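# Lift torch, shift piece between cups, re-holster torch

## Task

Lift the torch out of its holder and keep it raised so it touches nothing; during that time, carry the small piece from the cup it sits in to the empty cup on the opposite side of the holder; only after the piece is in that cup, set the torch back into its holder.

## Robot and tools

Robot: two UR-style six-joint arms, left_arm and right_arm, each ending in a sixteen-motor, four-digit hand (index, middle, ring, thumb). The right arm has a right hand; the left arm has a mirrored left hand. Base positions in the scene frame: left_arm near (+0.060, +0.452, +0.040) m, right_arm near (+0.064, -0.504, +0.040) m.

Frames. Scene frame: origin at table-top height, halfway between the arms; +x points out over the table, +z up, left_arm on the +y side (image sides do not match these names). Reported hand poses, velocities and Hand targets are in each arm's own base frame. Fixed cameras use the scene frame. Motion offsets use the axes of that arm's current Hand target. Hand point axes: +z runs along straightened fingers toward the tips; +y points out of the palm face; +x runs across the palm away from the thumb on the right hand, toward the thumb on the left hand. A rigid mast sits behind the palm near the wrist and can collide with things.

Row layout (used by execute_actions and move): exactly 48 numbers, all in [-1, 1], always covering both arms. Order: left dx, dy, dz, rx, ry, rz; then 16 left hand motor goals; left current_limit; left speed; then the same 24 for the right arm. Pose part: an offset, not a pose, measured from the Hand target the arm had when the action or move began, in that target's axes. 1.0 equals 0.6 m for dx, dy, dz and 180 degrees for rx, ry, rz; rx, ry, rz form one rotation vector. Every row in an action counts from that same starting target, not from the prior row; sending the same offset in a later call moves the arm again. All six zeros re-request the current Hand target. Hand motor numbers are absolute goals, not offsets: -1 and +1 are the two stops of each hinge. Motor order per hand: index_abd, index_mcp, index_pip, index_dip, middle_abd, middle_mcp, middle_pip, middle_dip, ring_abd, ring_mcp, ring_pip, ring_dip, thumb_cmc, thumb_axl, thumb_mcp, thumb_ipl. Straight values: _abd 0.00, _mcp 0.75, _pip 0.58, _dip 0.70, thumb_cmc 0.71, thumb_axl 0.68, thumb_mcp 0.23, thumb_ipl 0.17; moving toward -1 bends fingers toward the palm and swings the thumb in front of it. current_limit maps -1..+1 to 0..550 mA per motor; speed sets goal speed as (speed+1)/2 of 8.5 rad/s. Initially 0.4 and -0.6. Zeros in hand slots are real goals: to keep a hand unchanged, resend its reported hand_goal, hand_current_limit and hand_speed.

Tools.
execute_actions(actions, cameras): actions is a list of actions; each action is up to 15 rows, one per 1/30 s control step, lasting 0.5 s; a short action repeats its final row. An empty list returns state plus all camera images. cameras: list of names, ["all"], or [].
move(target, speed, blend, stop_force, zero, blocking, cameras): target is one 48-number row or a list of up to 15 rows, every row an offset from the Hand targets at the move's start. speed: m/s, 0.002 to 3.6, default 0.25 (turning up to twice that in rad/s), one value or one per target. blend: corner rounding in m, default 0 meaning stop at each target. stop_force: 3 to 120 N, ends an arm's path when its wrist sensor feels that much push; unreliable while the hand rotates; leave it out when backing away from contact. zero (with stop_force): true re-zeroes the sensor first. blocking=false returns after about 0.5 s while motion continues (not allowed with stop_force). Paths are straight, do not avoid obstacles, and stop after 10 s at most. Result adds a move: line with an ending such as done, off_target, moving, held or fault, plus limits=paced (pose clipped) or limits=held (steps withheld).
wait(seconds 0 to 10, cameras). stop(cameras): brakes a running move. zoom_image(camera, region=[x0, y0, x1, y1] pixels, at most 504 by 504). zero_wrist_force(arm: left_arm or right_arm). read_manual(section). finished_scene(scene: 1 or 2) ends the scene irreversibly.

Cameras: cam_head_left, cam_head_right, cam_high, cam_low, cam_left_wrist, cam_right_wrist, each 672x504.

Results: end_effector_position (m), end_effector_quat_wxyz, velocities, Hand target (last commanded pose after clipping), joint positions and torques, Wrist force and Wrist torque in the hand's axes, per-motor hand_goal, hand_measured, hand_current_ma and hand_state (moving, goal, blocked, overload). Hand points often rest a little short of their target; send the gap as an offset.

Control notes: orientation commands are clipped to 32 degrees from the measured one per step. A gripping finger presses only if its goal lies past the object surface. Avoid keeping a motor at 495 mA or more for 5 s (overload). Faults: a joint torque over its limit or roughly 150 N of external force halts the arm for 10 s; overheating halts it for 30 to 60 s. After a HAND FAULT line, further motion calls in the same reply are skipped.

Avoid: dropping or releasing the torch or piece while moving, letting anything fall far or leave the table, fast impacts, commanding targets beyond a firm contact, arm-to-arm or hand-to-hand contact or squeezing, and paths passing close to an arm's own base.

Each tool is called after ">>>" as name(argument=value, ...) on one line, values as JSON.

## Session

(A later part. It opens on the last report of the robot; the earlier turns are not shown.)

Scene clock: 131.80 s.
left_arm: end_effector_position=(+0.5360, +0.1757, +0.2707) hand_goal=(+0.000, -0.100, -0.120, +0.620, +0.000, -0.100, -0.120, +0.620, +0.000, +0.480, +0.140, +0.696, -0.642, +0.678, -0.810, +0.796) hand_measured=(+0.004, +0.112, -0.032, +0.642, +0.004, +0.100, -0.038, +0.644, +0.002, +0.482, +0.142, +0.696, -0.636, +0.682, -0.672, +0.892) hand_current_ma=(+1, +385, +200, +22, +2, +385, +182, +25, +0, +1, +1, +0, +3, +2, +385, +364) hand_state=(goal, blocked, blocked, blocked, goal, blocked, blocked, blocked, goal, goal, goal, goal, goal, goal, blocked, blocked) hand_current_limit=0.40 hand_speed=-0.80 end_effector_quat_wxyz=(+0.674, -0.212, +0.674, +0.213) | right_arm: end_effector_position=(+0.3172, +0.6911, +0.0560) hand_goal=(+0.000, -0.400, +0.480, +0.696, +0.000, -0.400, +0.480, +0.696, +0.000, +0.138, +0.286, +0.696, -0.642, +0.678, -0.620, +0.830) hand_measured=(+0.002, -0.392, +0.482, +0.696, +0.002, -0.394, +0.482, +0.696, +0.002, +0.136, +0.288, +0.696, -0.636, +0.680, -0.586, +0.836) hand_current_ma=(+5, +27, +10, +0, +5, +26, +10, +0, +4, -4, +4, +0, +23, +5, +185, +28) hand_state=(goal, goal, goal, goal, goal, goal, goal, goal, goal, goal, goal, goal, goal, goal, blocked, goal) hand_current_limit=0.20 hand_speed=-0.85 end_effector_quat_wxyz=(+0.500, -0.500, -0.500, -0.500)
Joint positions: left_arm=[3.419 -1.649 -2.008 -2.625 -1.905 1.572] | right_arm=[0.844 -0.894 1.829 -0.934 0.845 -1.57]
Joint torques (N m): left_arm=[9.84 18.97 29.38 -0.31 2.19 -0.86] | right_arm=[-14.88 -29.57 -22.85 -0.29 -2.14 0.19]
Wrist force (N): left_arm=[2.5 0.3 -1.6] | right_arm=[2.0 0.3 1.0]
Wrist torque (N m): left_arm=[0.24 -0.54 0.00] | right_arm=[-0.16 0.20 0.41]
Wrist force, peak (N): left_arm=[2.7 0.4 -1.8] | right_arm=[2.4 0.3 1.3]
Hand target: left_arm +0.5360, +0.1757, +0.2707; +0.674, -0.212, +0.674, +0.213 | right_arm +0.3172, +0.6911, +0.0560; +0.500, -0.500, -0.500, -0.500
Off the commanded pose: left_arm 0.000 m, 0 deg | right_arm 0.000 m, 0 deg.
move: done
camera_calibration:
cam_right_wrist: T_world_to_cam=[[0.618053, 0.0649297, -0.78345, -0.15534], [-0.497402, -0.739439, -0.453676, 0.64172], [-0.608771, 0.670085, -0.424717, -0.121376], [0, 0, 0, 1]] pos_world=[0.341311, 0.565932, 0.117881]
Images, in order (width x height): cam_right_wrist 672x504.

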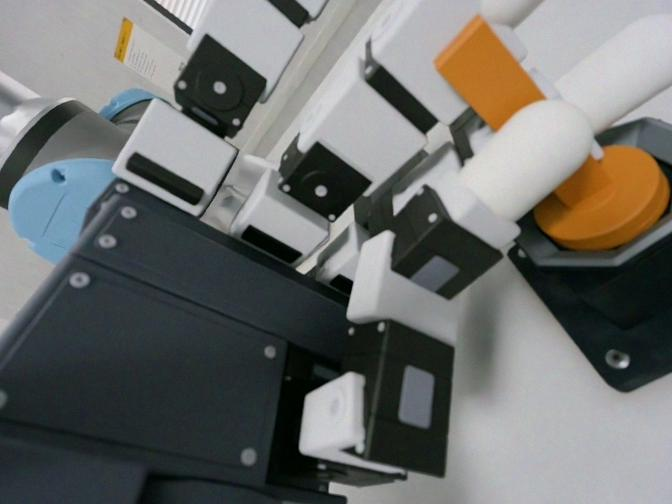

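>>> move(target=[0,0,0,0,0,0, 0,-0.10,-0.12,0.62,0,-0.10,-0.12,0.62,0,0.48,0.14,0.696,-0.642,0.678,-0.81,0.796,0.4,-0.8, 0,0,0,0,0,0, 0,-0.5,0.42,0.66,0,-0.5,0.42,0.66,0,0.138,0.286,0.696,-0.642,0.678,-0.70,0.76,0.2,-0.85], cameras=["cam_right_wrist"])

>>> zoom_image(camera="cam_right_wrist", region=[350, 0, 672, 350])

Scene clock: 133.03 s.
left_arm: end_effector_position=(+0.5360, +0.1757, +0.2707) hand_goal=(+0.000, -0.100, -0.120, +0.620, +0.000, -0.100, -0.120, +0.620, +0.000, +0.480, +0.140, +0.696, -0.642, +0.678, -0.810, +0.796) hand_measured=(+0.004, +0.112, -0.032, +0.642, +0.004, +0.100, -0.038, +0.644, +0.002, +0.482, +0.142, +0.696, -0.636, +0.682, -0.672, +0.892) hand_current_ma=(+1, +385, +200, +22, +2, +385, +182, +25, +0, +1, +1, +0, +3, +2, +385, +364) hand_state=(goal, blocked, blocked, blocked, goal, blocked, blocked, blocked, goal, goal, goal, goal, goal, goal, blocked, blocked) hand_current_limit=0.40 hand_speed=-0.80 end_effector_quat_wxyz=(+0.674, -0.212, +0.674, +0.213) | right_arm: end_effector_position=(+0.3172, +0.6911, +0.0560) hand_goal=(+0.000, -0.500, +0.420, +0.660, +0.000, -0.500, +0.420, +0.660, +0.000, +0.138, +0.286, +0.696, -0.642, +0.678, -0.700, +0.760) hand_measured=(+0.002, -0.394, +0.474, +0.674, +0.002, -0.394, +0.474, +0.674, +0.002, +0.136, +0.288, +0.696, -0.636, +0.680, -0.590, +0.836) hand_current_ma=(+5, +330, +229, +51, +5, +330, +229, +50, +4, -4, +4, +0, +23, +5, +330, +330) hand_state=(goal, blocked, blocked, goal, goal, blocked, blocked, goal, goal, goal, goal, goal, goal, goal, blocked, blocked) hand_current_limit=0.20 hand_speed=-0.85 end_effector_quat_wxyz=(+0.500, -0.500, -0.500, -0.500)
Joint positions: left_arm=[3.419 -1.649 -2.008 -2.625 -1.905 1.572] | right_arm=[0.844 -0.894 1.829 -0.934 0.845 -1.57]
Joint torques (N m): left_arm=[9.54 17.79 30.41 -0.14 2.1 -0.69] | right_arm=[-13.16 -30.23 -21.6 -0.58 -1.92 -0.72]
Wrist force (N): left_arm=[2.6 0.5 -1.8] | right_arm=[1.6 0.0 1.1]
Wrist torque (N m): left_arm=[0.28 -0.55 0.00] | right_arm=[-0.19 0.23 0.41]
Wrist force, peak (N): left_arm=[2.7 -0.1 -2.1] | right_arm=[2.2 0.1 1.2]
Hand target: left_arm +0.5360, +0.1757, +0.2707; +0.674, -0.212, +0.674, +0.213 | right_arm +0.3172, +0.6911, +0.0560; +0.500, -0.500, -0.500, -0.500
Off the commanded pose: left_arm 0.000 m, 0 deg | right_arm 0.000 m, 0 deg.
move: done
camera_calibration:
cam_right_wrist: T_world_to_cam=[[0.618053, 0.0649297, -0.78345, -0.15534], [-0.497402, -0.739439, -0.453676, 0.64172], [-0.608771, 0.670085, -0.424717, -0.121376], [0, 0, 0, 1]] pos_world=[0.341311, 0.565932, 0.117881]
Images, in order (width x height): cam_right_wrist 672x504.

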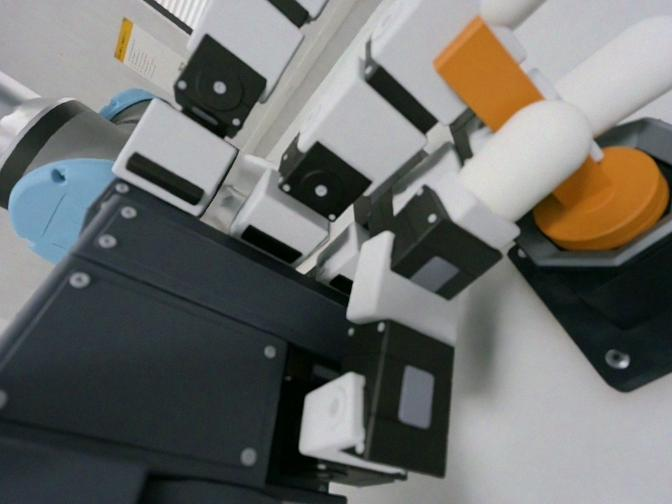

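Scaled by 1.440 from the camera's 672x504 image, which has a finer 960x720 frame.

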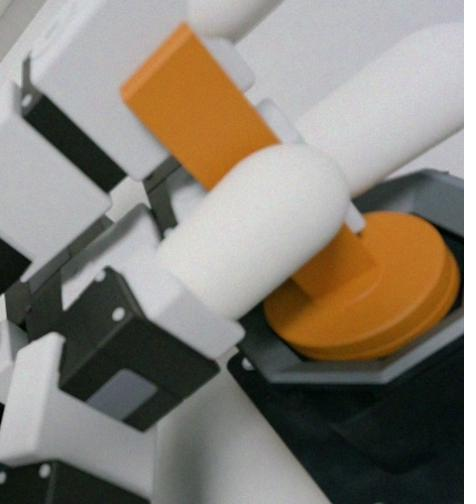

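Lift a little.

>>> move(target=[0,0,0,0,0,0, 0,-0.10,-0.12,0.62,0,-0.10,-0.12,0.62,0,0.48,0.14,0.696,-0.642,0.678,-0.81,0.796,0.4,-0.8, 0.0333,0,0,0,0,0, 0,-0.5,0.42,0.66,0,-0.5,0.42,0.66,0,0.138,0.286,0.696,-0.642,0.678,-0.70,0.76,0.2,-0.85], speed=0.05, cameras=["cam_right_wrist","cam_low"])

>>> zoom_image(camera="cam_right_wrist", region=[350, 0, 672, 350])

>>> zoom_image(camera="cam_low", region=[260, 100, 400, 240])

Scene clock: 134.73 s.
left_arm: end_effector_position=(+0.5360, +0.1757, +0.2707) hand_goal=(+0.000, -0.100, -0.120, +0.620, +0.000, -0.100, -0.120, +0.620, +0.000, +0.480, +0.140, +0.696, -0.642, +0.678, -0.810, +0.796) hand_measured=(+0.004, +0.112, -0.032, +0.642, +0.004, +0.100, -0.038, +0.644, +0.002, +0.482, +0.142, +0.696, -0.636, +0.682, -0.672, +0.892) hand_current_ma=(+1, +385, +200, +22, +2, +385, +182, +25, +0, +1, +1, +0, +3, +2, +385, +364) hand_state=(goal, blocked, blocked, blocked, goal, blocked, blocked, blocked, goal, goal, goal, goal, goal, goal, blocked, blocked) hand_current_limit=0.40 hand_speed=-0.80 end_effector_quat_wxyz=(+0.674, -0.212, +0.674, +0.213) | right_arm: end_effector_position=(+0.3172, +0.6911, +0.0758) hand_goal=(+0.000, -0.500, +0.420, +0.660, +0.000, -0.500, +0.420, +0.660, +0.000, +0.138, +0.286, +0.696, -0.642, +0.678, -0.700, +0.760) hand_measured=(+0.002, -0.394, +0.474, +0.674, +0.002, -0.394, +0.474, +0.674, +0.002, +0.136, +0.288, +0.696, -0.636, +0.680, -0.590, +0.836) hand_current_ma=(+6, +330, +229, +51, +7, +330, +229, +50, +4, -4, +4, +0, +23, +5, +330, +330) hand_state=(goal, blocked, blocked, goal, goal, blocked, blocked, goal, goal, goal, goal, goal, goal, goal, blocked, blocked) hand_current_limit=0.20 hand_speed=-0.85 end_effector_quat_wxyz=(+0.500, -0.500, -0.500, -0.500)
Joint positions: left_arm=[3.419 -1.649 -2.008 -2.625 -1.905 1.572] | right_arm=[0.844 -0.933 1.826 -0.893 0.845 -1.57]
Joint torques (N m): left_arm=[10.43 17.65 30.57 -0.25 2.03 -0.67] | right_arm=[-10.94 -56.3 -23.72 -0.35 -1.31 -1.65]
Wrist force (N): left_arm=[2.4 0.0 -1.8] | right_arm=[1.1 -0.1 1.1]
Wrist torque (N m): left_arm=[0.21 -0.52 0.00] | right_arm=[-0.22 0.26 0.38]
Wrist force, peak (N): left_arm=[2.7 0.4 -2.0] | right_arm=[1.8 0.2 1.2]
Hand target: left_arm +0.5360, +0.1757, +0.2707; +0.674, -0.212, +0.674, +0.213 | right_arm +0.3172, +0.6911, +0.0760; +0.500, -0.500, -0.500, -0.500
Off the commanded pose: left_arm 0.000 m, 0 deg | right_arm 0.000 m, 0 deg.
move: done
camera_calibration:
cam_right_wrist: T_world_to_cam=[[0.618006, 0.0649826, -0.783483, -0.139837], [-0.497429, -0.739408, -0.453696, 0.650698], [-0.608796, 0.670114, -0.424635, -0.112986], [0, 0, 0, 1]] pos_world=[0.341311, 0.565932, 0.137681]
Images, in order (width x height): cam_low 672x504, cam_right_wrist 672x504.

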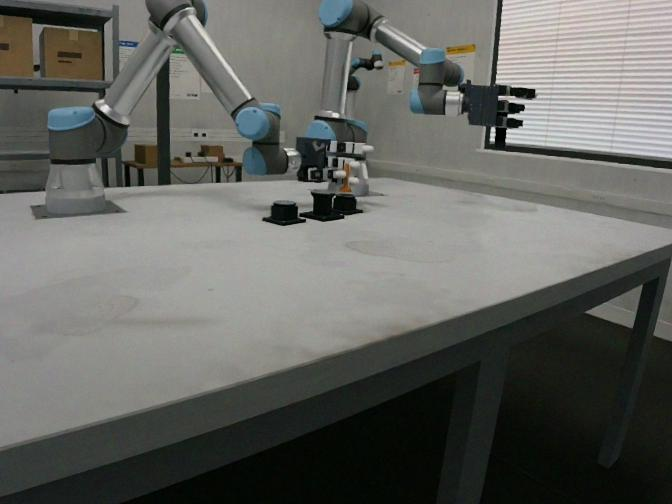

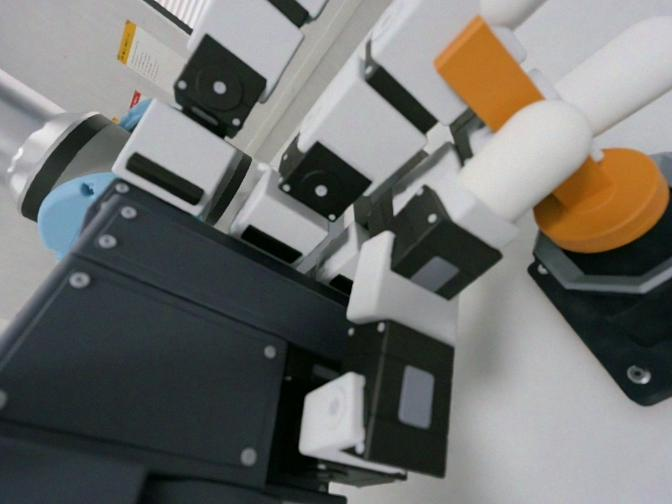

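Scaled by 1.440 from the camera's 672x504 image, which has a finer 960x720 frame.

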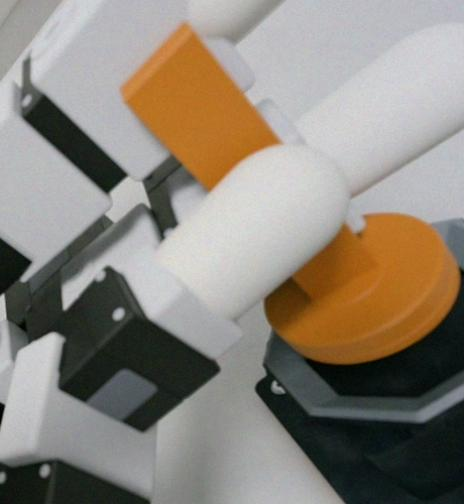

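Scaled by 3.600 from the camera's 672x504 image, which has a finer 960x720 frame.

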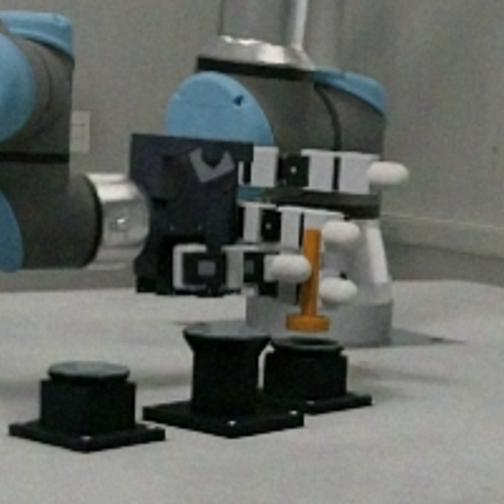

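>>> move(target=[[0,0,0,0,0,0, 0,-0.10,-0.12,0.62,0,-0.10,-0.12,0.62,0,0.48,0.14,0.696,-0.642,0.678,-0.81,0.796,0.4,-0.8, 0.0733,0,0,0,0,0, 0,-0.5,0.42,0.66,0,-0.5,0.42,0.66,0,0.138,0.286,0.696,-0.642,0.678,-0.70,0.76,0.2,-0.85],[0,0,0,0,0,0, 0,-0.10,-0.12,0.62,0,-0.10,-0.12,0.62,0,0.48,0.14,0.696,-0.642,0.678,-0.81,0.796,0.4,-0.8, 0.0733,0.0842,-0.3883,0,0,0, 0,-0.5,0.42,0.66,0,-0.5,0.42,0.66,0,0.138,0.286,0.696,-0.642,0.678,-0.70,0.76,0.2,-0.85]], speed=0.12, blend=0.015, cameras=["all"])

>>> zoom_image(camera="cam_right_wrist", region=[350, 0, 672, 350])

>>> zoom_image(camera="cam_low", region=[220, 100, 360, 240])

>>> zoom_image(camera="cam_high", region=[230, 160, 400, 280])

Scene clock: 140.10 s.
left_arm: end_effector_position=(+0.5360, +0.1757, +0.2707) hand_goal=(+0.000, -0.100, -0.120, +0.620, +0.000, -0.100, -0.120, +0.620, +0.000, +0.480, +0.140, +0.696, -0.642, +0.678, -0.810, +0.796) hand_measured=(+0.004, +0.112, -0.032, +0.642, +0.004, +0.100, -0.038, +0.644, +0.002, +0.482, +0.142, +0.696, -0.636, +0.682, -0.672, +0.892) hand_current_ma=(+1, +385, +200, +22, +2, +385, +182, +25, +0, +1, +1, +0, +3, +2, +385, +364) hand_state=(goal, blocked, blocked, blocked, goal, blocked, blocked, blocked, goal, goal, goal, goal, goal, goal, blocked, blocked) hand_current_limit=0.40 hand_speed=-0.80 end_effector_quat_wxyz=(+0.674, -0.212, +0.674, +0.213) | right_arm: end_effector_position=(+0.3676, +0.4582, +0.1200) hand_goal=(+0.000, -0.500, +0.420, +0.660, +0.000, -0.500, +0.420, +0.660, +0.000, +0.138, +0.286, +0.696, -0.642, +0.678, -0.700, +0.760) hand_measured=(+0.002, -0.394, +0.474, +0.674, +0.002, -0.394, +0.474, +0.674, +0.002, +0.136, +0.288, +0.696, -0.636, +0.680, -0.590, +0.836) hand_current_ma=(+7, +330, +229, +51, +7, +330, +229, +50, +5, -4, +4, +0, +23, +5, +330, +330) hand_state=(goal, blocked, blocked, goal, goal, blocked, blocked, goal, goal, goal, goal, goal, goal, goal, blocked, blocked) hand_current_limit=0.20 hand_speed=-0.85 end_effector_quat_wxyz=(+0.500, -0.500, -0.500, -0.500)
Joint positions: left_arm=[3.419 -1.649 -2.008 -2.625 -1.905 1.572] | right_arm=[0.305 -1.28 2.267 -0.986 0.306 -1.571]
Joint torques (N m): left_arm=[10.45 17.99 30.37 0 1.79 -0.86] | right_arm=[-14.62 -40.04 -6.61 -2.33 -2.28 0.86]
Wrist force (N): left_arm=[2.3 0.2 -1.5] | right_arm=[1.4 -0.2 0.7]
Wrist torque (N m): left_arm=[0.22 -0.50 -0.02] | right_arm=[-0.20 0.24 0.45]
Wrist force, peak (N): left_arm=[2.9 0.5 -1.9] | right_arm=[2.1 -0.3 1.3]
Hand target: left_arm +0.5360, +0.1757, +0.2707; +0.674, -0.212, +0.674, +0.213 | right_arm +0.3676, +0.4581, +0.1200; +0.500, -0.500, -0.500, -0.500
Off the commanded pose: left_arm 0.000 m, 0 deg | right_arm 0.000 m, 0 deg.
move: done
camera_calibration:
cam_left_wrist: T_world_to_cam=[[0.392193, -0.506101, 0.768145, -0.356869], [-0.238892, -0.862433, -0.446252, 0.364034], [0.888322, -0.00848661, -0.459143, -0.223418], [0, 0, 0, 1]] pos_world=[0.425393, 0.131447, 0.333997]
cam_right_wrist: T_world_to_cam=[[0.618053, 0.0649297, -0.78345, -0.121305], [-0.497402, -0.739439, -0.453676, 0.523564], [-0.608771, 0.670085, -0.424717, 0.0925079], [0, 0, 0, 1]] pos_world=[0.391711, 0.333032, 0.181781]

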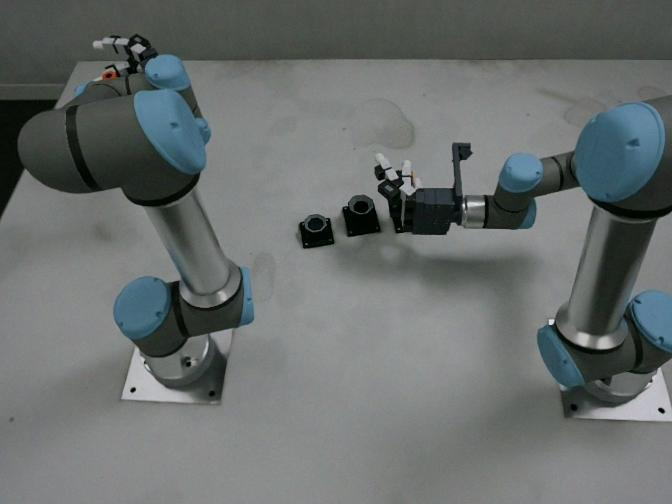

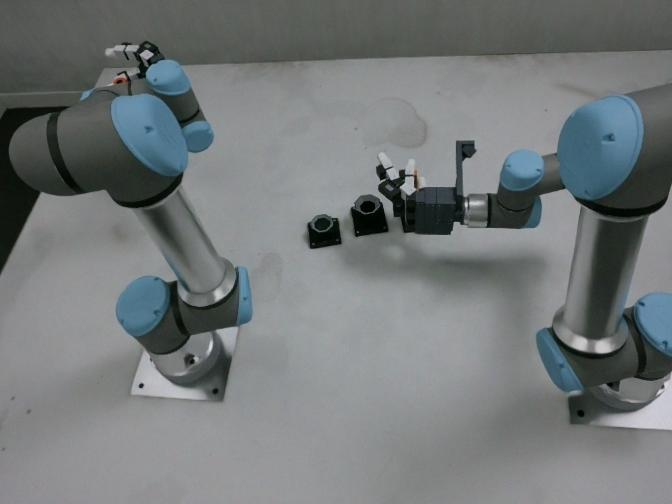

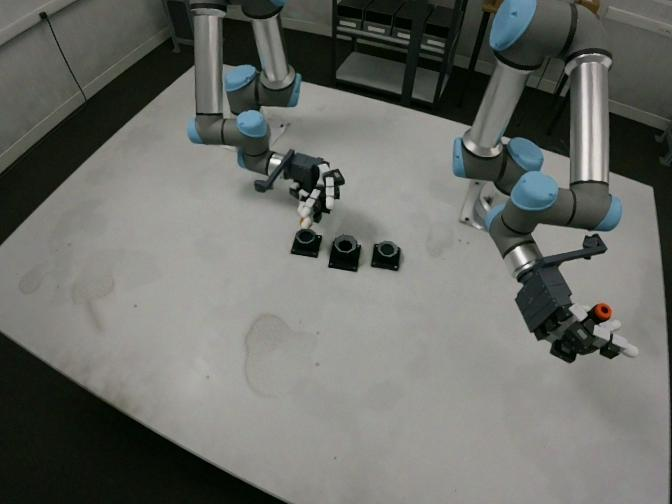

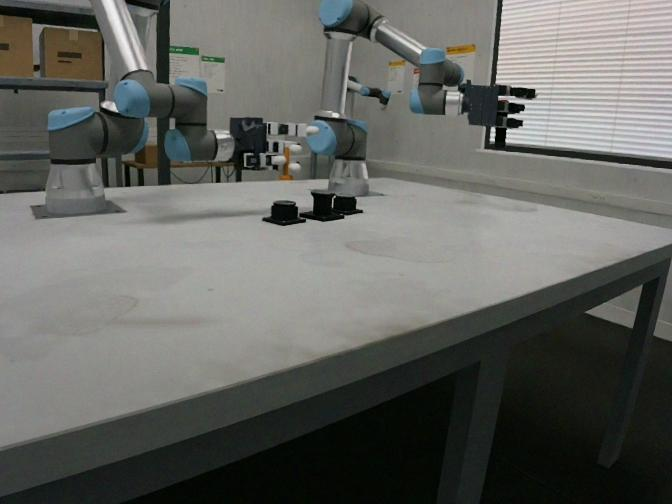

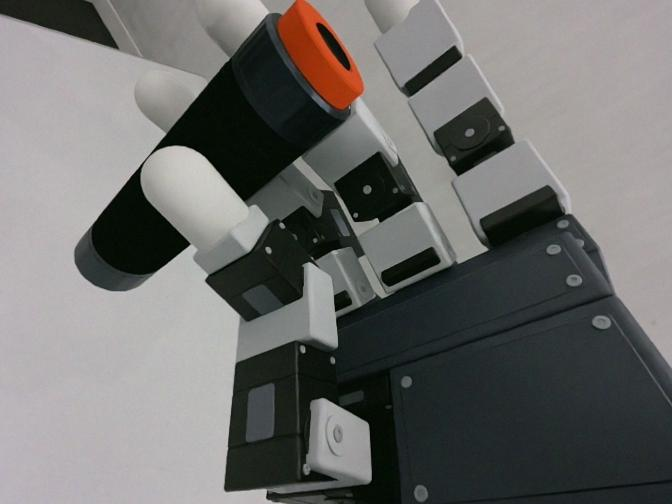

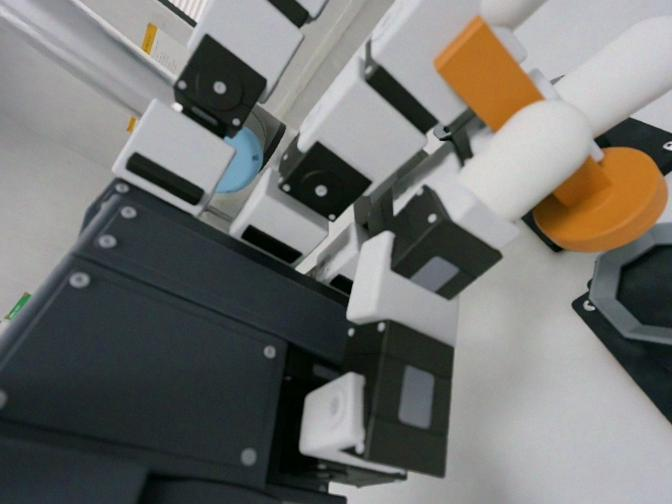

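Scaled by 1.440 from the camera's 672x504 image, which has a finer 960x720 frame.

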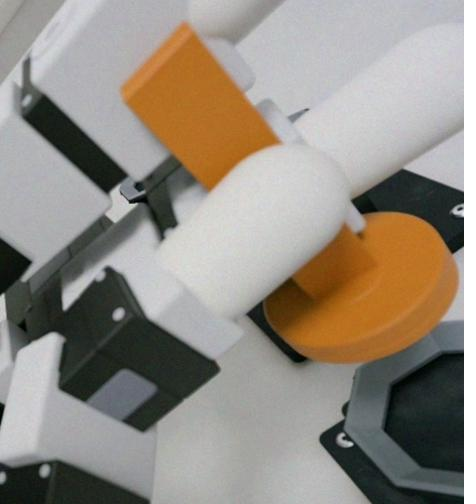

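Scaled by 3.600 from the camera's 672x504 image, which has a finer 960x720 frame.

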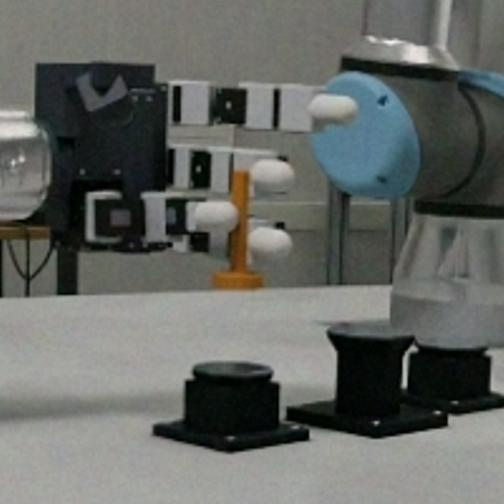

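Scaled by 2.965 from the camera's 672x504 image, which has a finer 960x720 frame.

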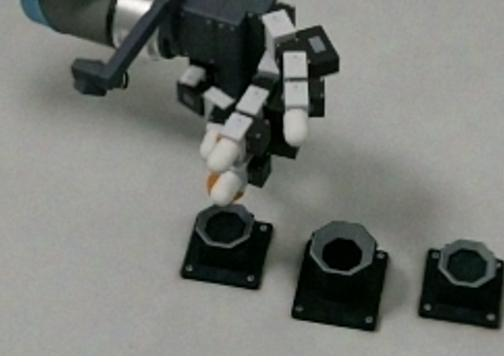

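>>> move(target=[0,0,0,0,0,0, 0,-0.10,-0.12,0.62,0,-0.10,-0.12,0.62,0,0.48,0.14,0.696,-0.642,0.678,-0.81,0.796,0.4,-0.8, -0.0667,0.0033,-0.011,0,0,0, 0,-0.5,0.42,0.66,0,-0.5,0.42,0.66,0,0.138,0.286,0.696,-0.642,0.678,-0.70,0.76,0.2,-0.85], speed=0.08, stop_force=8, cameras=["cam_right_wrist","cam_low","cam_high"])

>>> zoom_image(camera="cam_right_wrist", region=[500, 120, 672, 400])

>>> zoom_image(camera="cam_low", region=[220, 120, 340, 240])

>>> zoom_image(camera="cam_high", region=[230, 160, 400, 280])

Scene clock: 147.63 s.
left_arm: end_effector_position=(+0.5360, +0.1757, +0.2707) hand_goal=(+0.000, -0.100, -0.120, +0.620, +0.000, -0.100, -0.120, +0.620, +0.000, +0.480, +0.140, +0.696, -0.642, +0.678, -0.810, +0.796) hand_measured=(+0.004, +0.112, -0.032, +0.642, +0.004, +0.100, -0.038, +0.644, +0.002, +0.482, +0.142, +0.696, -0.636, +0.682, -0.672, +0.892) hand_current_ma=(+1, +385, +200, +22, +2, +385, +182, +25, +0, +1, +1, +0, +3, +2, +385, +364) hand_state=(goal, blocked, blocked, blocked, goal, blocked, blocked, blocked, goal, goal, goal, goal, goal, goal, blocked, blocked) hand_current_limit=0.40 hand_speed=-0.80 end_effector_quat_wxyz=(+0.674, -0.212, +0.674, +0.213) | right_arm: end_effector_position=(+0.3695, +0.4514, +0.0799) hand_goal=(+0.000, -0.500, +0.420, +0.660, +0.000, -0.500, +0.420, +0.660, +0.000, +0.138, +0.286, +0.696, -0.642, +0.678, -0.700, +0.760) hand_measured=(+0.002, -0.394, +0.474, +0.674, +0.002, -0.394, +0.474, +0.674, +0.002, +0.136, +0.288, +0.696, -0.636, +0.680, -0.590, +0.836) hand_current_ma=(+7, +330, +229, +51, +7, +330, +229, +50, +5, -4, +4, +0, +23, +5, +330, +330) hand_state=(goal, blocked, blocked, goal, goal, blocked, blocked, goal, goal, goal, goal, goal, goal, goal, blocked, blocked) hand_current_limit=0.20 hand_speed=-0.85 end_effector_quat_wxyz=(+0.500, -0.500, -0.500, -0.500)
Joint positions: left_arm=[3.419 -1.649 -2.008 -2.625 -1.905 1.572] | right_arm=[0.284 -1.177 2.293 -1.116 0.285 -1.57]
Joint torques (N m): left_arm=[9.68 18.44 30.1 0.08 1.92 -0.94] | right_arm=[-14.61 -15.13 -4.27 -2.34 -2.33 0.86]
Wrist force (N): left_arm=[2.5 0.2 -1.9] | right_arm=[1.1 -0.3 0.9]
Wrist torque (N m): left_arm=[0.24 -0.53 0.01] | right_arm=[-0.26 0.24 0.39]
Wrist force, peak (N): left_arm=[2.6 0.1 -2.2] | right_arm=[2.3 -0.2 0.8]
Hand target: left_arm +0.5360, +0.1757, +0.2707; +0.674, -0.212, +0.674, +0.213 | right_arm +0.3695, +0.4514, +0.0799; +0.500, -0.500, -0.500, -0.500
Off the commanded pose: left_arm 0.000 m, 0 deg | right_arm 0.000 m, 0 deg.
move: done
camera_calibration:
cam_right_wrist: T_world_to_cam=[[0.618053, 0.0649297, -0.78345, -0.153382], [-0.497402, -0.739439, -0.453676, 0.501408], [-0.608771, 0.670085, -0.424717, 0.0811655], [0, 0, 0, 1]] pos_world=[0.393611, 0.326332, 0.141781]
Images, in order (width x height): cam_high 672x504, cam_low 672x504, cam_right_wrist 672x504.

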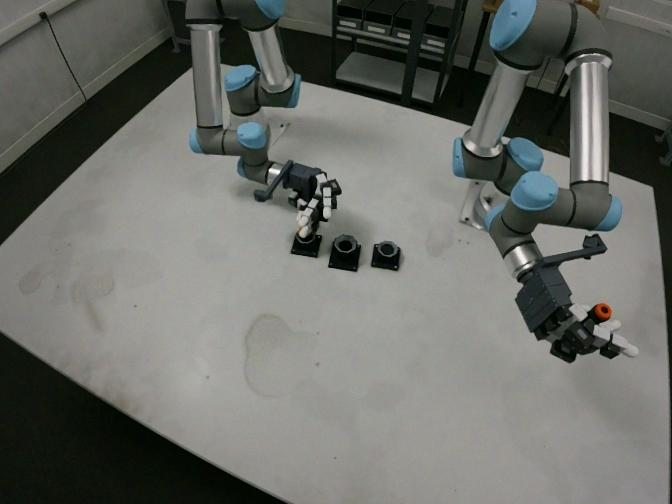

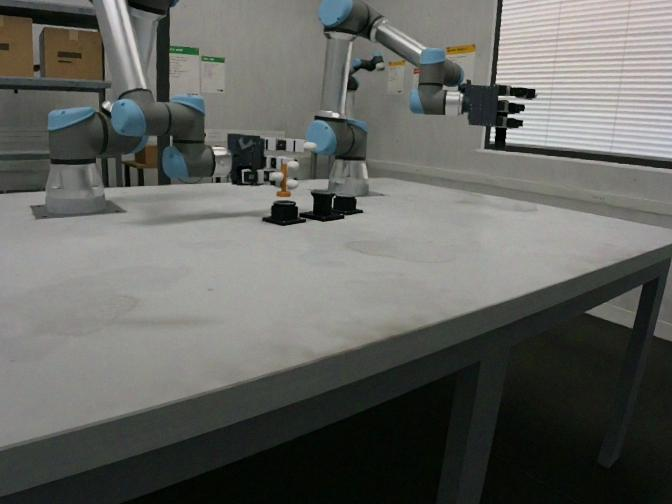

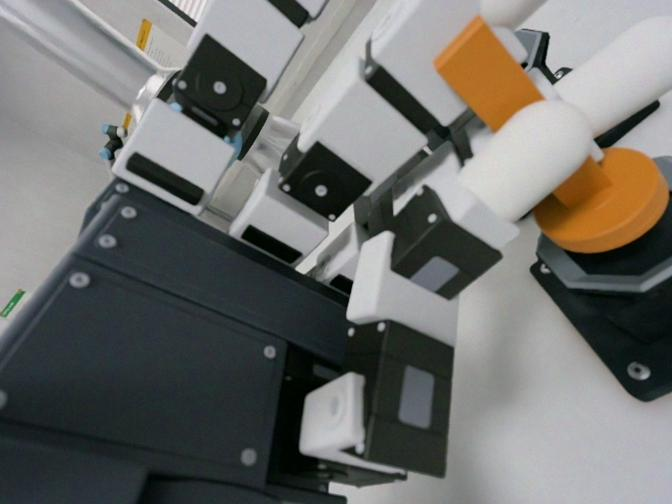

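Scaled by 1.800 from the camera's 672x504 image, which has a finer 960x720 frame.

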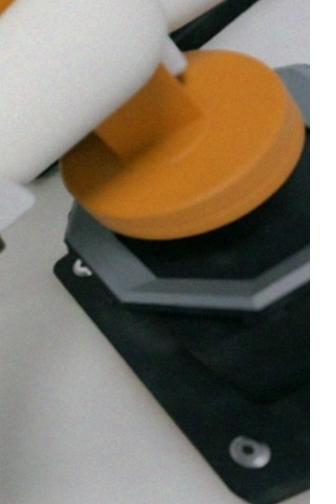

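Scaled by 4.200 from the camera's 672x504 image, which has a finer 960x720 frame.

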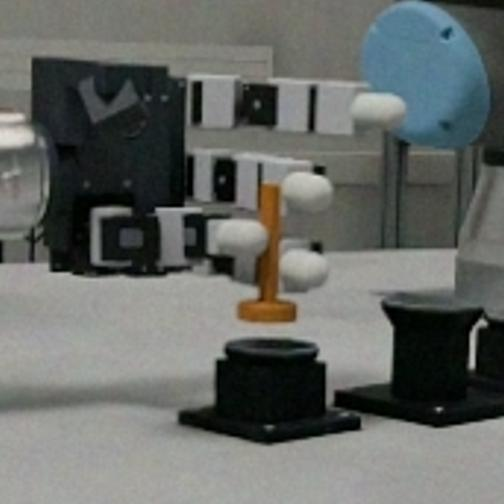

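Scaled by 2.965 from the camera's 672x504 image, which has a finer 960x720 frame.

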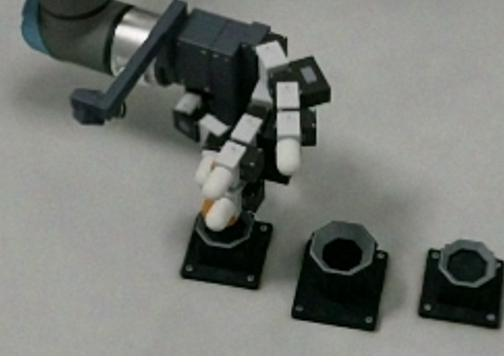

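>>> move(target=[0,0,0,0,0,0, 0,-0.10,-0.12,0.62,0,-0.10,-0.12,0.62,0,0.48,0.14,0.696,-0.642,0.678,-0.81,0.796,0.4,-0.8, 0,0.0002,0.0033,0,0,0, 0,-0.5,0.42,0.66,0,-0.5,0.42,0.66,0,0.138,0.286,0.696,-0.642,0.678,-0.70,0.76,0.2,-0.85], speed=0.05)

>>> move(target=[0,0,0,0,0,0, 0,-0.10,-0.12,0.62,0,-0.10,-0.12,0.62,0,0.48,0.14,0.696,-0.642,0.678,-0.81,0.796,0.4,-0.8, -0.0382,0,0,0,0,0, 0,-0.5,0.42,0.66,0,-0.5,0.42,0.66,0,0.138,0.286,0.696,-0.642,0.678,-0.70,0.76,0.2,-0.85], speed=0.03, stop_force=5, cameras=["cam_right_wrist","cam_low","cam_high"])

>>> zoom_image(camera="cam_right_wrist", region=[500, 120, 672, 400])

>>> zoom_image(camera="cam_low", region=[220, 120, 340, 240])

Scene clock: 151.37 s.
left_arm: end_effector_position=(+0.5360, +0.1757, +0.2707) hand_goal=(+0.000, -0.100, -0.120, +0.620, +0.000, -0.100, -0.120, +0.620, +0.000, +0.480, +0.140, +0.696, -0.642, +0.678, -0.810, +0.796) hand_measured=(+0.004, +0.112, -0.032, +0.642, +0.004, +0.100, -0.038, +0.644, +0.002, +0.482, +0.142, +0.696, -0.636, +0.682, -0.672, +0.892) hand_current_ma=(+1, +385, +200, +22, +2, +385, +182, +25, +0, +1, +1, +0, +3, +2, +385, +364) hand_state=(goal, blocked, blocked, blocked, goal, blocked, blocked, blocked, goal, goal, goal, goal, goal, goal, blocked, blocked) hand_current_limit=0.40 hand_speed=-0.80 end_effector_quat_wxyz=(+0.674, -0.212, +0.674, +0.213) | right_arm: end_effector_position=(+0.3697, +0.4533, +0.0799) hand_goal=(+0.000, -0.500, +0.420, +0.660, +0.000, -0.500, +0.420, +0.660, +0.000, +0.138, +0.286, +0.696, -0.642, +0.678, -0.700, +0.760) hand_measured=(+0.002, -0.394, +0.474, +0.674, +0.002, -0.394, +0.474, +0.674, +0.002, +0.136, +0.288, +0.696, -0.636, +0.680, -0.590, +0.836) hand_current_ma=(+7, +330, +229, +51, +7, +330, +229, +50, +5, -4, +4, +0, +23, +5, +330, +330) hand_state=(goal, blocked, blocked, goal, goal, blocked, blocked, goal, goal, goal, goal, goal, goal, goal, blocked, blocked) hand_current_limit=0.20 hand_speed=-0.85 end_effector_quat_wxyz=(+0.500, -0.500, -0.500, -0.500)
Joint positions: left_arm=[3.419 -1.649 -2.008 -2.625 -1.905 1.572] | right_arm=[0.289 -1.175 2.29 -1.115 0.29 -1.57]
Joint torques (N m): left_arm=[10.74 17.58 30.47 0.07 2.01 -0.76] | right_arm=[12.01 -14.44 -19.35 0.58 2.21 0.53]
Wrist force (N): left_arm=[2.5 0.3 -1.9] | right_arm=[1.4 -0.1 0.8]
Wrist torque (N m): left_arm=[0.26 -0.53 0.00] | right_arm=[-0.24 0.21 0.42]
Wrist force, peak (N): left_arm=[2.7 0.1 -2.0] | right_arm=[1.8 -0.2 0.9]
Hand target: left_arm +0.5360, +0.1757, +0.2707; +0.674, -0.212, +0.674, +0.213 | right_arm +0.3697, +0.4534, +0.0799; +0.500, -0.500, -0.500, -0.500
Off the commanded pose: left_arm 0.000 m, 0 deg | right_arm 0.000 m, 0 deg.
move: done

Scene clock: 153.27 s.
left_arm: end_effector_position=(+0.5360, +0.1757, +0.2707) hand_goal=(+0.000, -0.100, -0.120, +0.620, +0.000, -0.100, -0.120, +0.620, +0.000, +0.480, +0.140, +0.696, -0.642, +0.678, -0.810, +0.796) hand_measured=(+0.004, +0.112, -0.032, +0.642, +0.004, +0.100, -0.038, +0.644, +0.002, +0.482, +0.142, +0.696, -0.636, +0.682, -0.672, +0.892) hand_current_ma=(+1, +385, +200, +22, +2, +385, +182, +25, +0, +1, +1, +0, +3, +2, +385, +364) hand_state=(goal, blocked, blocked, blocked, goal, blocked, blocked, blocked, goal, goal, goal, goal, goal, goal, blocked, blocked) hand_current_limit=0.40 hand_speed=-0.80 end_effector_quat_wxyz=(+0.674, -0.212, +0.674, +0.213) | right_arm: end_effector_position=(+0.3696, +0.4534, +0.0570) hand_goal=(+0.000, -0.500, +0.420, +0.660, +0.000, -0.500, +0.420, +0.660, +0.000, +0.138, +0.286, +0.696, -0.642, +0.678, -0.700, +0.760) hand_measured=(+0.002, -0.394, +0.474, +0.674, +0.002, -0.394, +0.474, +0.674, +0.002, +0.136, +0.288, +0.696, -0.636, +0.680, -0.590, +0.836) hand_current_ma=(+7, +330, +229, +51, +7, +330, +229, +50, +5, -4, +4, +0, +23, +5, +330, +330) hand_state=(goal, blocked, blocked, goal, goal, blocked, blocked, goal, goal, goal, goal, goal, goal, goal, blocked, blocked) hand_current_limit=0.20 hand_speed=-0.85 end_effector_quat_wxyz=(+0.500, -0.500, -0.500, -0.500)
Joint positions: left_arm=[3.419 -1.649 -2.008 -2.625 -1.905 1.572] | right_arm=[0.29 -1.109 2.295 -1.185 0.291 -1.57]
Joint torques (N m): left_arm=[8.99 19.21 29.79 0.22 2.13 -0.69] | right_arm=[12.8 -16.03 -2.3 -2.25 2.38 1.01]
Wrist force (N): left_arm=[2.5 0.2 -1.8] | right_arm=[1.6 -0.4 0.7]
Wrist torque (N m): left_arm=[0.24 -0.53 0.00] | right_arm=[-0.24 0.18 0.44]
Wrist force, peak (N): left_arm=[2.8 0.3 -1.7] | right_arm=[1.8 -0.2 0.9]
Hand target: left_arm +0.5360, +0.1757, +0.2707; +0.674, -0.212, +0.674, +0.213 | right_arm +0.3696, +0.4534, +0.0570; +0.500, -0.500, -0.500, -0.500
Off the commanded pose: left_arm 0.000 m, 0 deg | right_arm 0.000 m, 0 deg.
move: done
camera_calibration:
cam_right_wrist: T_world_to_cam=[[0.618053, 0.0649297, -0.78345, -0.171515], [-0.497402, -0.739439, -0.453676, 0.492547], [-0.608771, 0.670085, -0.424717, 0.0701602], [0, 0, 0, 1]] pos_world=[0.393711, 0.328332, 0.118881]
Images, in order (width x height): cam_high 672x504, cam_low 672x504, cam_right_wrist 672x504.

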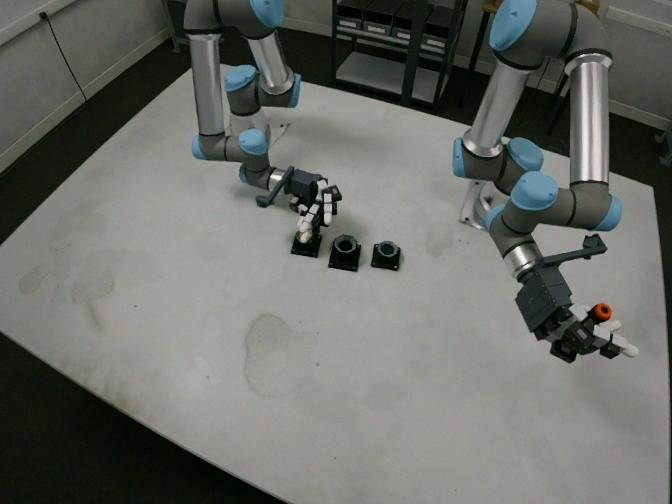

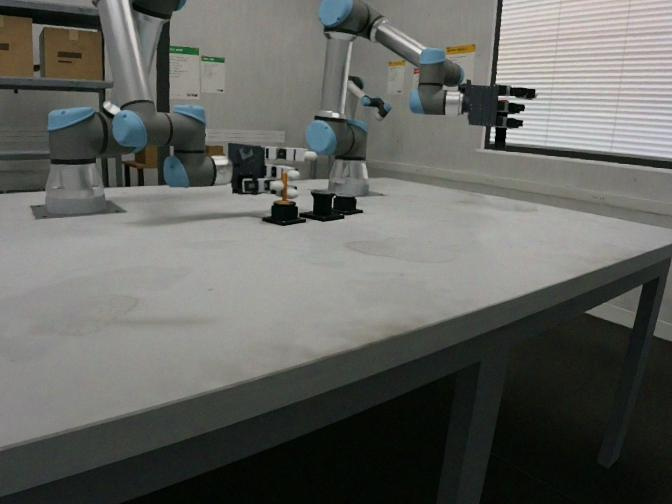

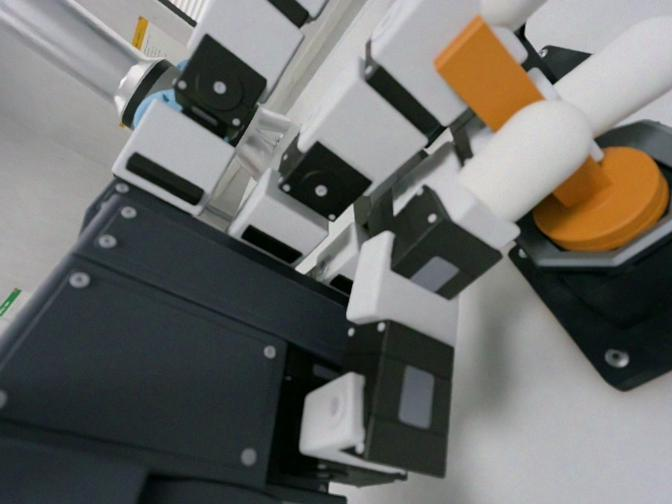

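Scaled by 1.800 from the camera's 672x504 image, which has a finer 960x720 frame.

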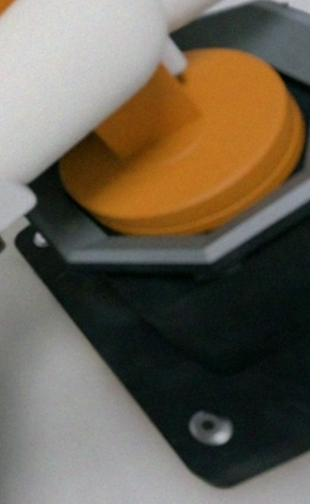

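Scaled by 4.200 from the camera's 672x504 image, which has a finer 960x720 frame.

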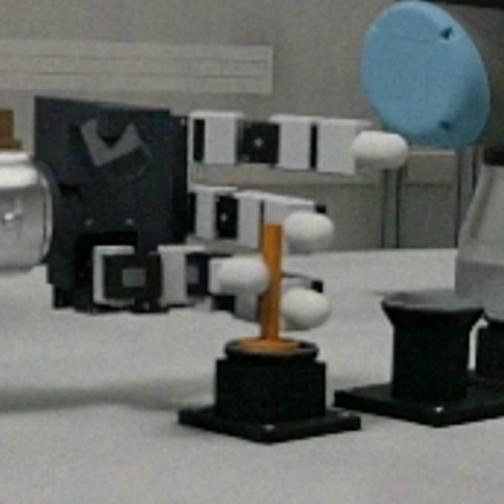

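>>> move(target=[0,0,0,0,0,0, 0,-0.10,-0.12,0.62,0,-0.10,-0.12,0.62,0,0.48,0.14,0.696,-0.642,0.678,-0.81,0.796,0.4,-0.8, -0.0013,0,0,0,0,0, 0,-0.5,0.42,0.66,0,-0.5,0.42,0.66,0,0.138,0.286,0.696,-0.642,0.678,-0.70,0.76,0.2,-0.85], speed=0.02, stop_force=5)

>>> move(target=[0,0,0,0,0,0, 0,-0.10,-0.12,0.62,0,-0.10,-0.12,0.62,0,0.48,0.14,0.696,-0.642,0.678,-0.81,0.796,0.4,-0.8, 0,0,0,0,0,0, 0,-0.37,0.48,0.696,0,-0.37,0.48,0.696,0,0.138,0.286,0.696,-0.642,0.678,-0.54,0.85,0.2,-0.9])

>>> move(target=[0,0,0,0,0,0, 0,-0.10,-0.12,0.62,0,-0.10,-0.12,0.62,0,0.48,0.14,0.696,-0.642,0.678,-0.81,0.796,0.4,-0.8, 0,0,0,0,0,0, 0,-0.14,0.43,0.696,0,-0.14,0.43,0.696,0,0.138,0.286,0.696,-0.642,0.678,-0.45,0.82,0.2,-0.8], cameras=["cam_right_wrist","cam_low","cam_high"])

>>> zoom_image(camera="cam_right_wrist", region=[350, 0, 672, 350])

>>> zoom_image(camera="cam_low", region=[220, 120, 340, 240])

Scene clock: 155.93 s.
left_arm: end_effector_position=(+0.5360, +0.1757, +0.2707) hand_goal=(+0.000, -0.100, -0.120, +0.620, +0.000, -0.100, -0.120, +0.620, +0.000, +0.480, +0.140, +0.696, -0.642, +0.678, -0.810, +0.796) hand_measured=(+0.004, +0.112, -0.032, +0.642, +0.004, +0.100, -0.038, +0.644, +0.002, +0.482, +0.142, +0.696, -0.636, +0.682, -0.672, +0.892) hand_current_ma=(+1, +385, +200, +22, +2, +385, +182, +25, +0, +1, +1, +0, +3, +2, +385, +364) hand_state=(goal, blocked, blocked, blocked, goal, blocked, blocked, blocked, goal, goal, goal, goal, goal, goal, blocked, blocked) hand_current_limit=0.40 hand_speed=-0.80 end_effector_quat_wxyz=(+0.674, -0.212, +0.674, +0.213) | right_arm: end_effector_position=(+0.3696, +0.4534, +0.0562) hand_goal=(+0.000, -0.500, +0.420, +0.660, +0.000, -0.500, +0.420, +0.660, +0.000, +0.138, +0.286, +0.696, -0.642, +0.678, -0.700, +0.760) hand_measured=(+0.002, -0.394, +0.474, +0.674, +0.002, -0.394, +0.474, +0.674, +0.002, +0.136, +0.288, +0.696, -0.636, +0.680, -0.590, +0.836) hand_current_ma=(+7, +330, +229, +51, +7, +330, +229, +50, +5, -4, +4, +0, +23, +5, +330, +330) hand_state=(goal, blocked, blocked, goal, goal, blocked, blocked, goal, goal, goal, goal, goal, goal, goal, blocked, blocked) hand_current_limit=0.20 hand_speed=-0.85 end_effector_quat_wxyz=(+0.500, -0.500, -0.500, -0.500)
Joint positions: left_arm=[3.419 -1.649 -2.008 -2.625 -1.905 1.572] | right_arm=[0.29 -1.107 2.295 -1.188 0.291 -1.57]
Joint torques (N m): left_arm=[9.37 19.03 29.96 0.13 2.02 -0.61] | right_arm=[12.43 -16.07 -3.4 -2.41 2.28 -0.74]
Wrist force (N): left_arm=[2.3 0.2 -1.6] | right_arm=[1.7 -0.4 0.6]
Wrist torque (N m): left_arm=[0.22 -0.52 -0.01] | right_arm=[-0.23 0.19 0.44]
Wrist force, peak (N): left_arm=[2.7 0.4 -2.2] | right_arm=[1.9 -0.5 0.9]
Hand target: left_arm +0.5360, +0.1757, +0.2707; +0.674, -0.212, +0.674, +0.213 | right_arm +0.3696, +0.4534, +0.0562; +0.500, -0.500, -0.500, -0.500
Off the commanded pose: left_arm 0.000 m, 0 deg | right_arm 0.000 m, 0 deg.
move: done

Scene clock: 156.57 s.
left_arm: end_effector_position=(+0.5360, +0.1757, +0.2707) hand_goal=(+0.000, -0.100, -0.120, +0.620, +0.000, -0.100, -0.120, +0.620, +0.000, +0.480, +0.140, +0.696, -0.642, +0.678, -0.810, +0.796) hand_measured=(+0.004, +0.112, -0.032, +0.642, +0.004, +0.100, -0.038, +0.644, +0.002, +0.482, +0.142, +0.696, -0.636, +0.682, -0.672, +0.892) hand_current_ma=(+1, +385, +200, +22, +2, +385, +182, +25, +0, +1, +1, +0, +3, +2, +385, +364) hand_state=(goal, blocked, blocked, blocked, goal, blocked, blocked, blocked, goal, goal, goal, goal, goal, goal, blocked, blocked) hand_current_limit=0.40 hand_speed=-0.80 end_effector_quat_wxyz=(+0.674, -0.212, +0.674, +0.213) | right_arm: end_effector_position=(+0.3696, +0.4534, +0.0562) hand_goal=(+0.000, -0.370, +0.480, +0.696, +0.000, -0.370, +0.480, +0.696, +0.000, +0.138, +0.286, +0.696, -0.642, +0.678, -0.540, +0.850) hand_measured=(+0.004, -0.372, +0.482, +0.696, +0.004, -0.372, +0.482, +0.696, +0.002, +0.136, +0.288, +0.696, -0.634, +0.682, -0.542, +0.848) hand_current_ma=(+10, -8, +7, -2, +11, -8, +8, -2, +5, -4, +4, +0, +28, +13, -13, -8) hand_state=(goal, goal, goal, goal, goal, goal, goal, goal, goal, goal, goal, goal, goal, goal, goal, goal) hand_current_limit=0.20 hand_speed=-0.90 end_effector_quat_wxyz=(+0.500, -0.500, -0.500, -0.500)
Joint positions: left_arm=[3.419 -1.649 -2.008 -2.625 -1.905 1.572] | right_arm=[0.29 -1.107 2.295 -1.188 0.291 -1.57]
Joint torques (N m): left_arm=[10.44 19.38 29.23 0.07 2.13 -0.63] | right_arm=[11.69 -16.43 -2.79 -2.01 2.15 -0.7]
Wrist force (N): left_arm=[2.5 0.2 -1.6] | right_arm=[2.0 -0.1 0.5]
Wrist torque (N m): left_arm=[0.21 -0.52 0.00] | right_arm=[-0.18 0.19 0.42]
Wrist force, peak (N): left_arm=[2.7 0.4 -2.0] | right_arm=[2.4 -0.4 0.8]
Hand target: left_arm +0.5360, +0.1757, +0.2707; +0.674, -0.212, +0.674, +0.213 | right_arm +0.3696, +0.4534, +0.0562; +0.500, -0.500, -0.500, -0.500
Off the commanded pose: left_arm 0.000 m, 0 deg | right_arm 0.000 m, 0 deg.
move: done

Scene clock: 157.17 s.
left_arm: end_effector_position=(+0.5360, +0.1757, +0.2707) hand_goal=(+0.000, -0.100, -0.120, +0.620, +0.000, -0.100, -0.120, +0.620, +0.000, +0.480, +0.140, +0.696, -0.642, +0.678, -0.810, +0.796) hand_measured=(+0.004, +0.112, -0.032, +0.642, +0.004, +0.100, -0.038, +0.644, +0.002, +0.482, +0.142, +0.696, -0.636, +0.682, -0.672, +0.892) hand_current_ma=(+1, +385, +200, +22, +2, +385, +182, +25, +0, +1, +1, +0, +3, +2, +385, +364) hand_state=(goal, blocked, blocked, blocked, goal, blocked, blocked, blocked, goal, goal, goal, goal, goal, goal, blocked, blocked) hand_current_limit=0.40 hand_speed=-0.80 end_effector_quat_wxyz=(+0.674, -0.212, +0.674, +0.213) | right_arm: end_effector_position=(+0.3696, +0.4534, +0.0562) hand_goal=(+0.000, -0.140, +0.430, +0.696, +0.000, -0.140, +0.430, +0.696, +0.000, +0.138, +0.286, +0.696, -0.642, +0.678, -0.450, +0.820) hand_measured=(+0.004, -0.142, +0.434, +0.696, +0.004, -0.142, +0.434, +0.696, +0.002, +0.136, +0.288, +0.696, -0.634, +0.682, -0.452, +0.822) hand_current_ma=(+10, -8, +10, -2, +11, -8, +10, -2, +5, -4, +4, +0, +28, +13, -12, +8) hand_state=(goal, goal, goal, goal, goal, goal, goal, goal, goal, goal, goal, goal, goal, goal, goal, goal) hand_current_limit=0.20 hand_speed=-0.80 end_effector_quat_wxyz=(+0.500, -0.500, -0.500, -0.500)
Joint positions: left_arm=[3.419 -1.649 -2.008 -2.625 -1.905 1.572] | right_arm=[0.29 -1.107 2.295 -1.188 0.291 -1.57]
Joint torques (N m): left_arm=[10.05 18.89 29.41 0.04 1.85 -0.82] | right_arm=[11.67 -16.41 -2.34 -1.6 2.01 -0.58]
Wrist force (N): left_arm=[2.3 0.5 -1.8] | right_arm=[2.2 -0.4 0.6]
Wrist torque (N m): left_arm=[0.27 -0.51 -0.02] | right_arm=[-0.24 0.14 0.42]
Wrist force, peak (N): left_arm=[2.5 0.5 -2.1] | right_arm=[2.3 -0.5 0.8]
Hand target: left_arm +0.5360, +0.1757, +0.2707; +0.674, -0.212, +0.674, +0.213 | right_arm +0.3696, +0.4534, +0.0562; +0.500, -0.500, -0.500, -0.500
Off the commanded pose: left_arm 0.000 m, 0 deg | right_arm 0.000 m, 0 deg.
move: done
camera_calibration:
cam_right_wrist: T_world_to_cam=[[0.618053, 0.0649297, -0.78345, -0.172142], [-0.497402, -0.739439, -0.453676, 0.492184], [-0.608771, 0.670085, -0.424717, 0.0698204], [0, 0, 0, 1]] pos_world=[0.393711, 0.328332, 0.118081]
Images, in order (width x height): cam_high 672x504, cam_low 672x504, cam_right_wrist 672x504.

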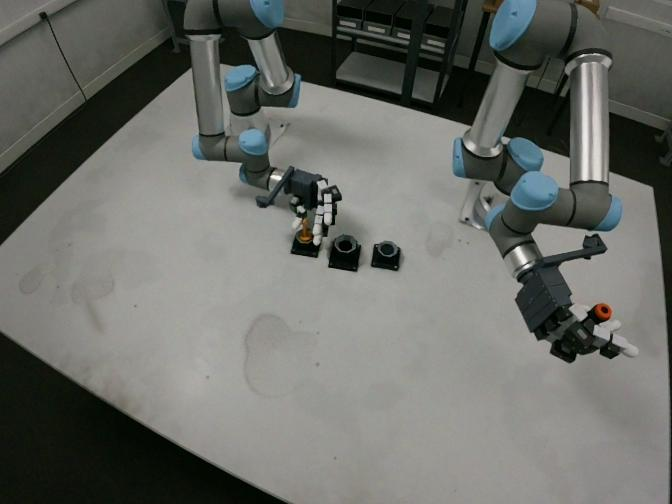

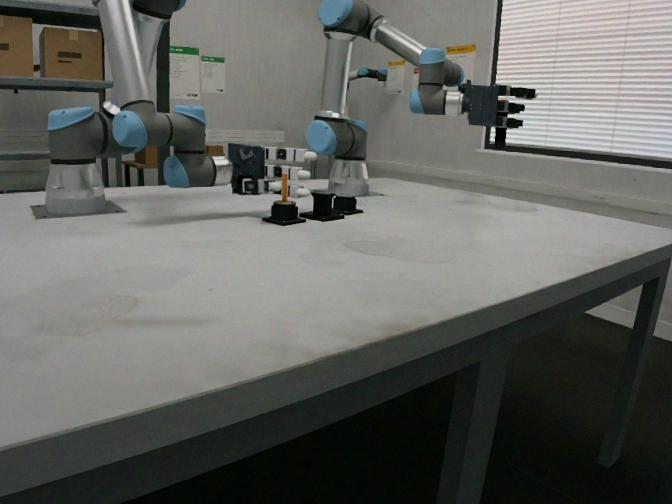

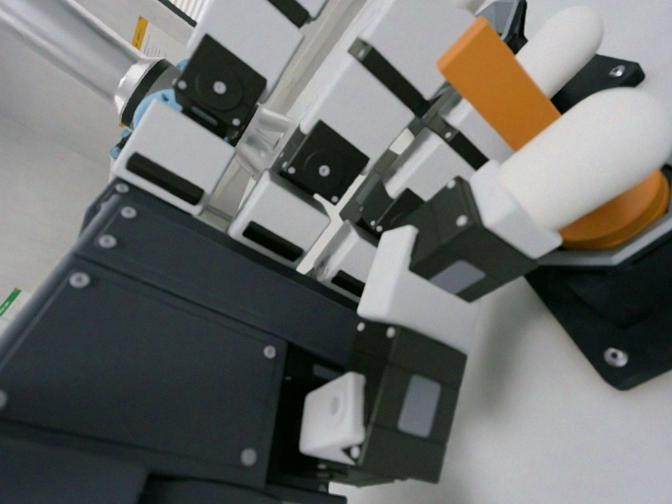

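Scaled by 1.440 from the camera's 672x504 image, which has a finer 960x720 frame.

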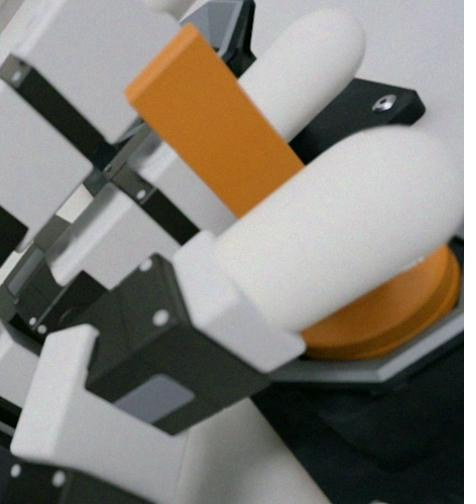

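Scaled by 4.200 from the camera's 672x504 image, which has a finer 960x720 frame.

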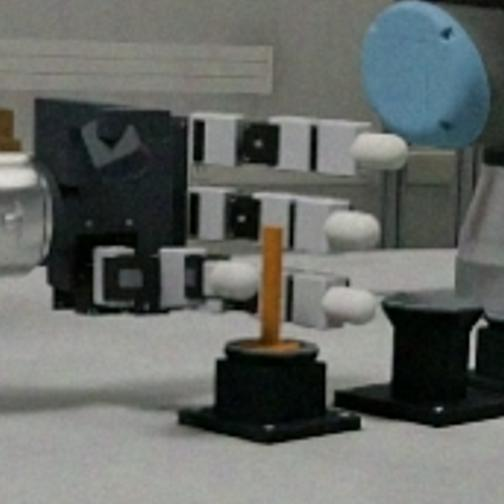

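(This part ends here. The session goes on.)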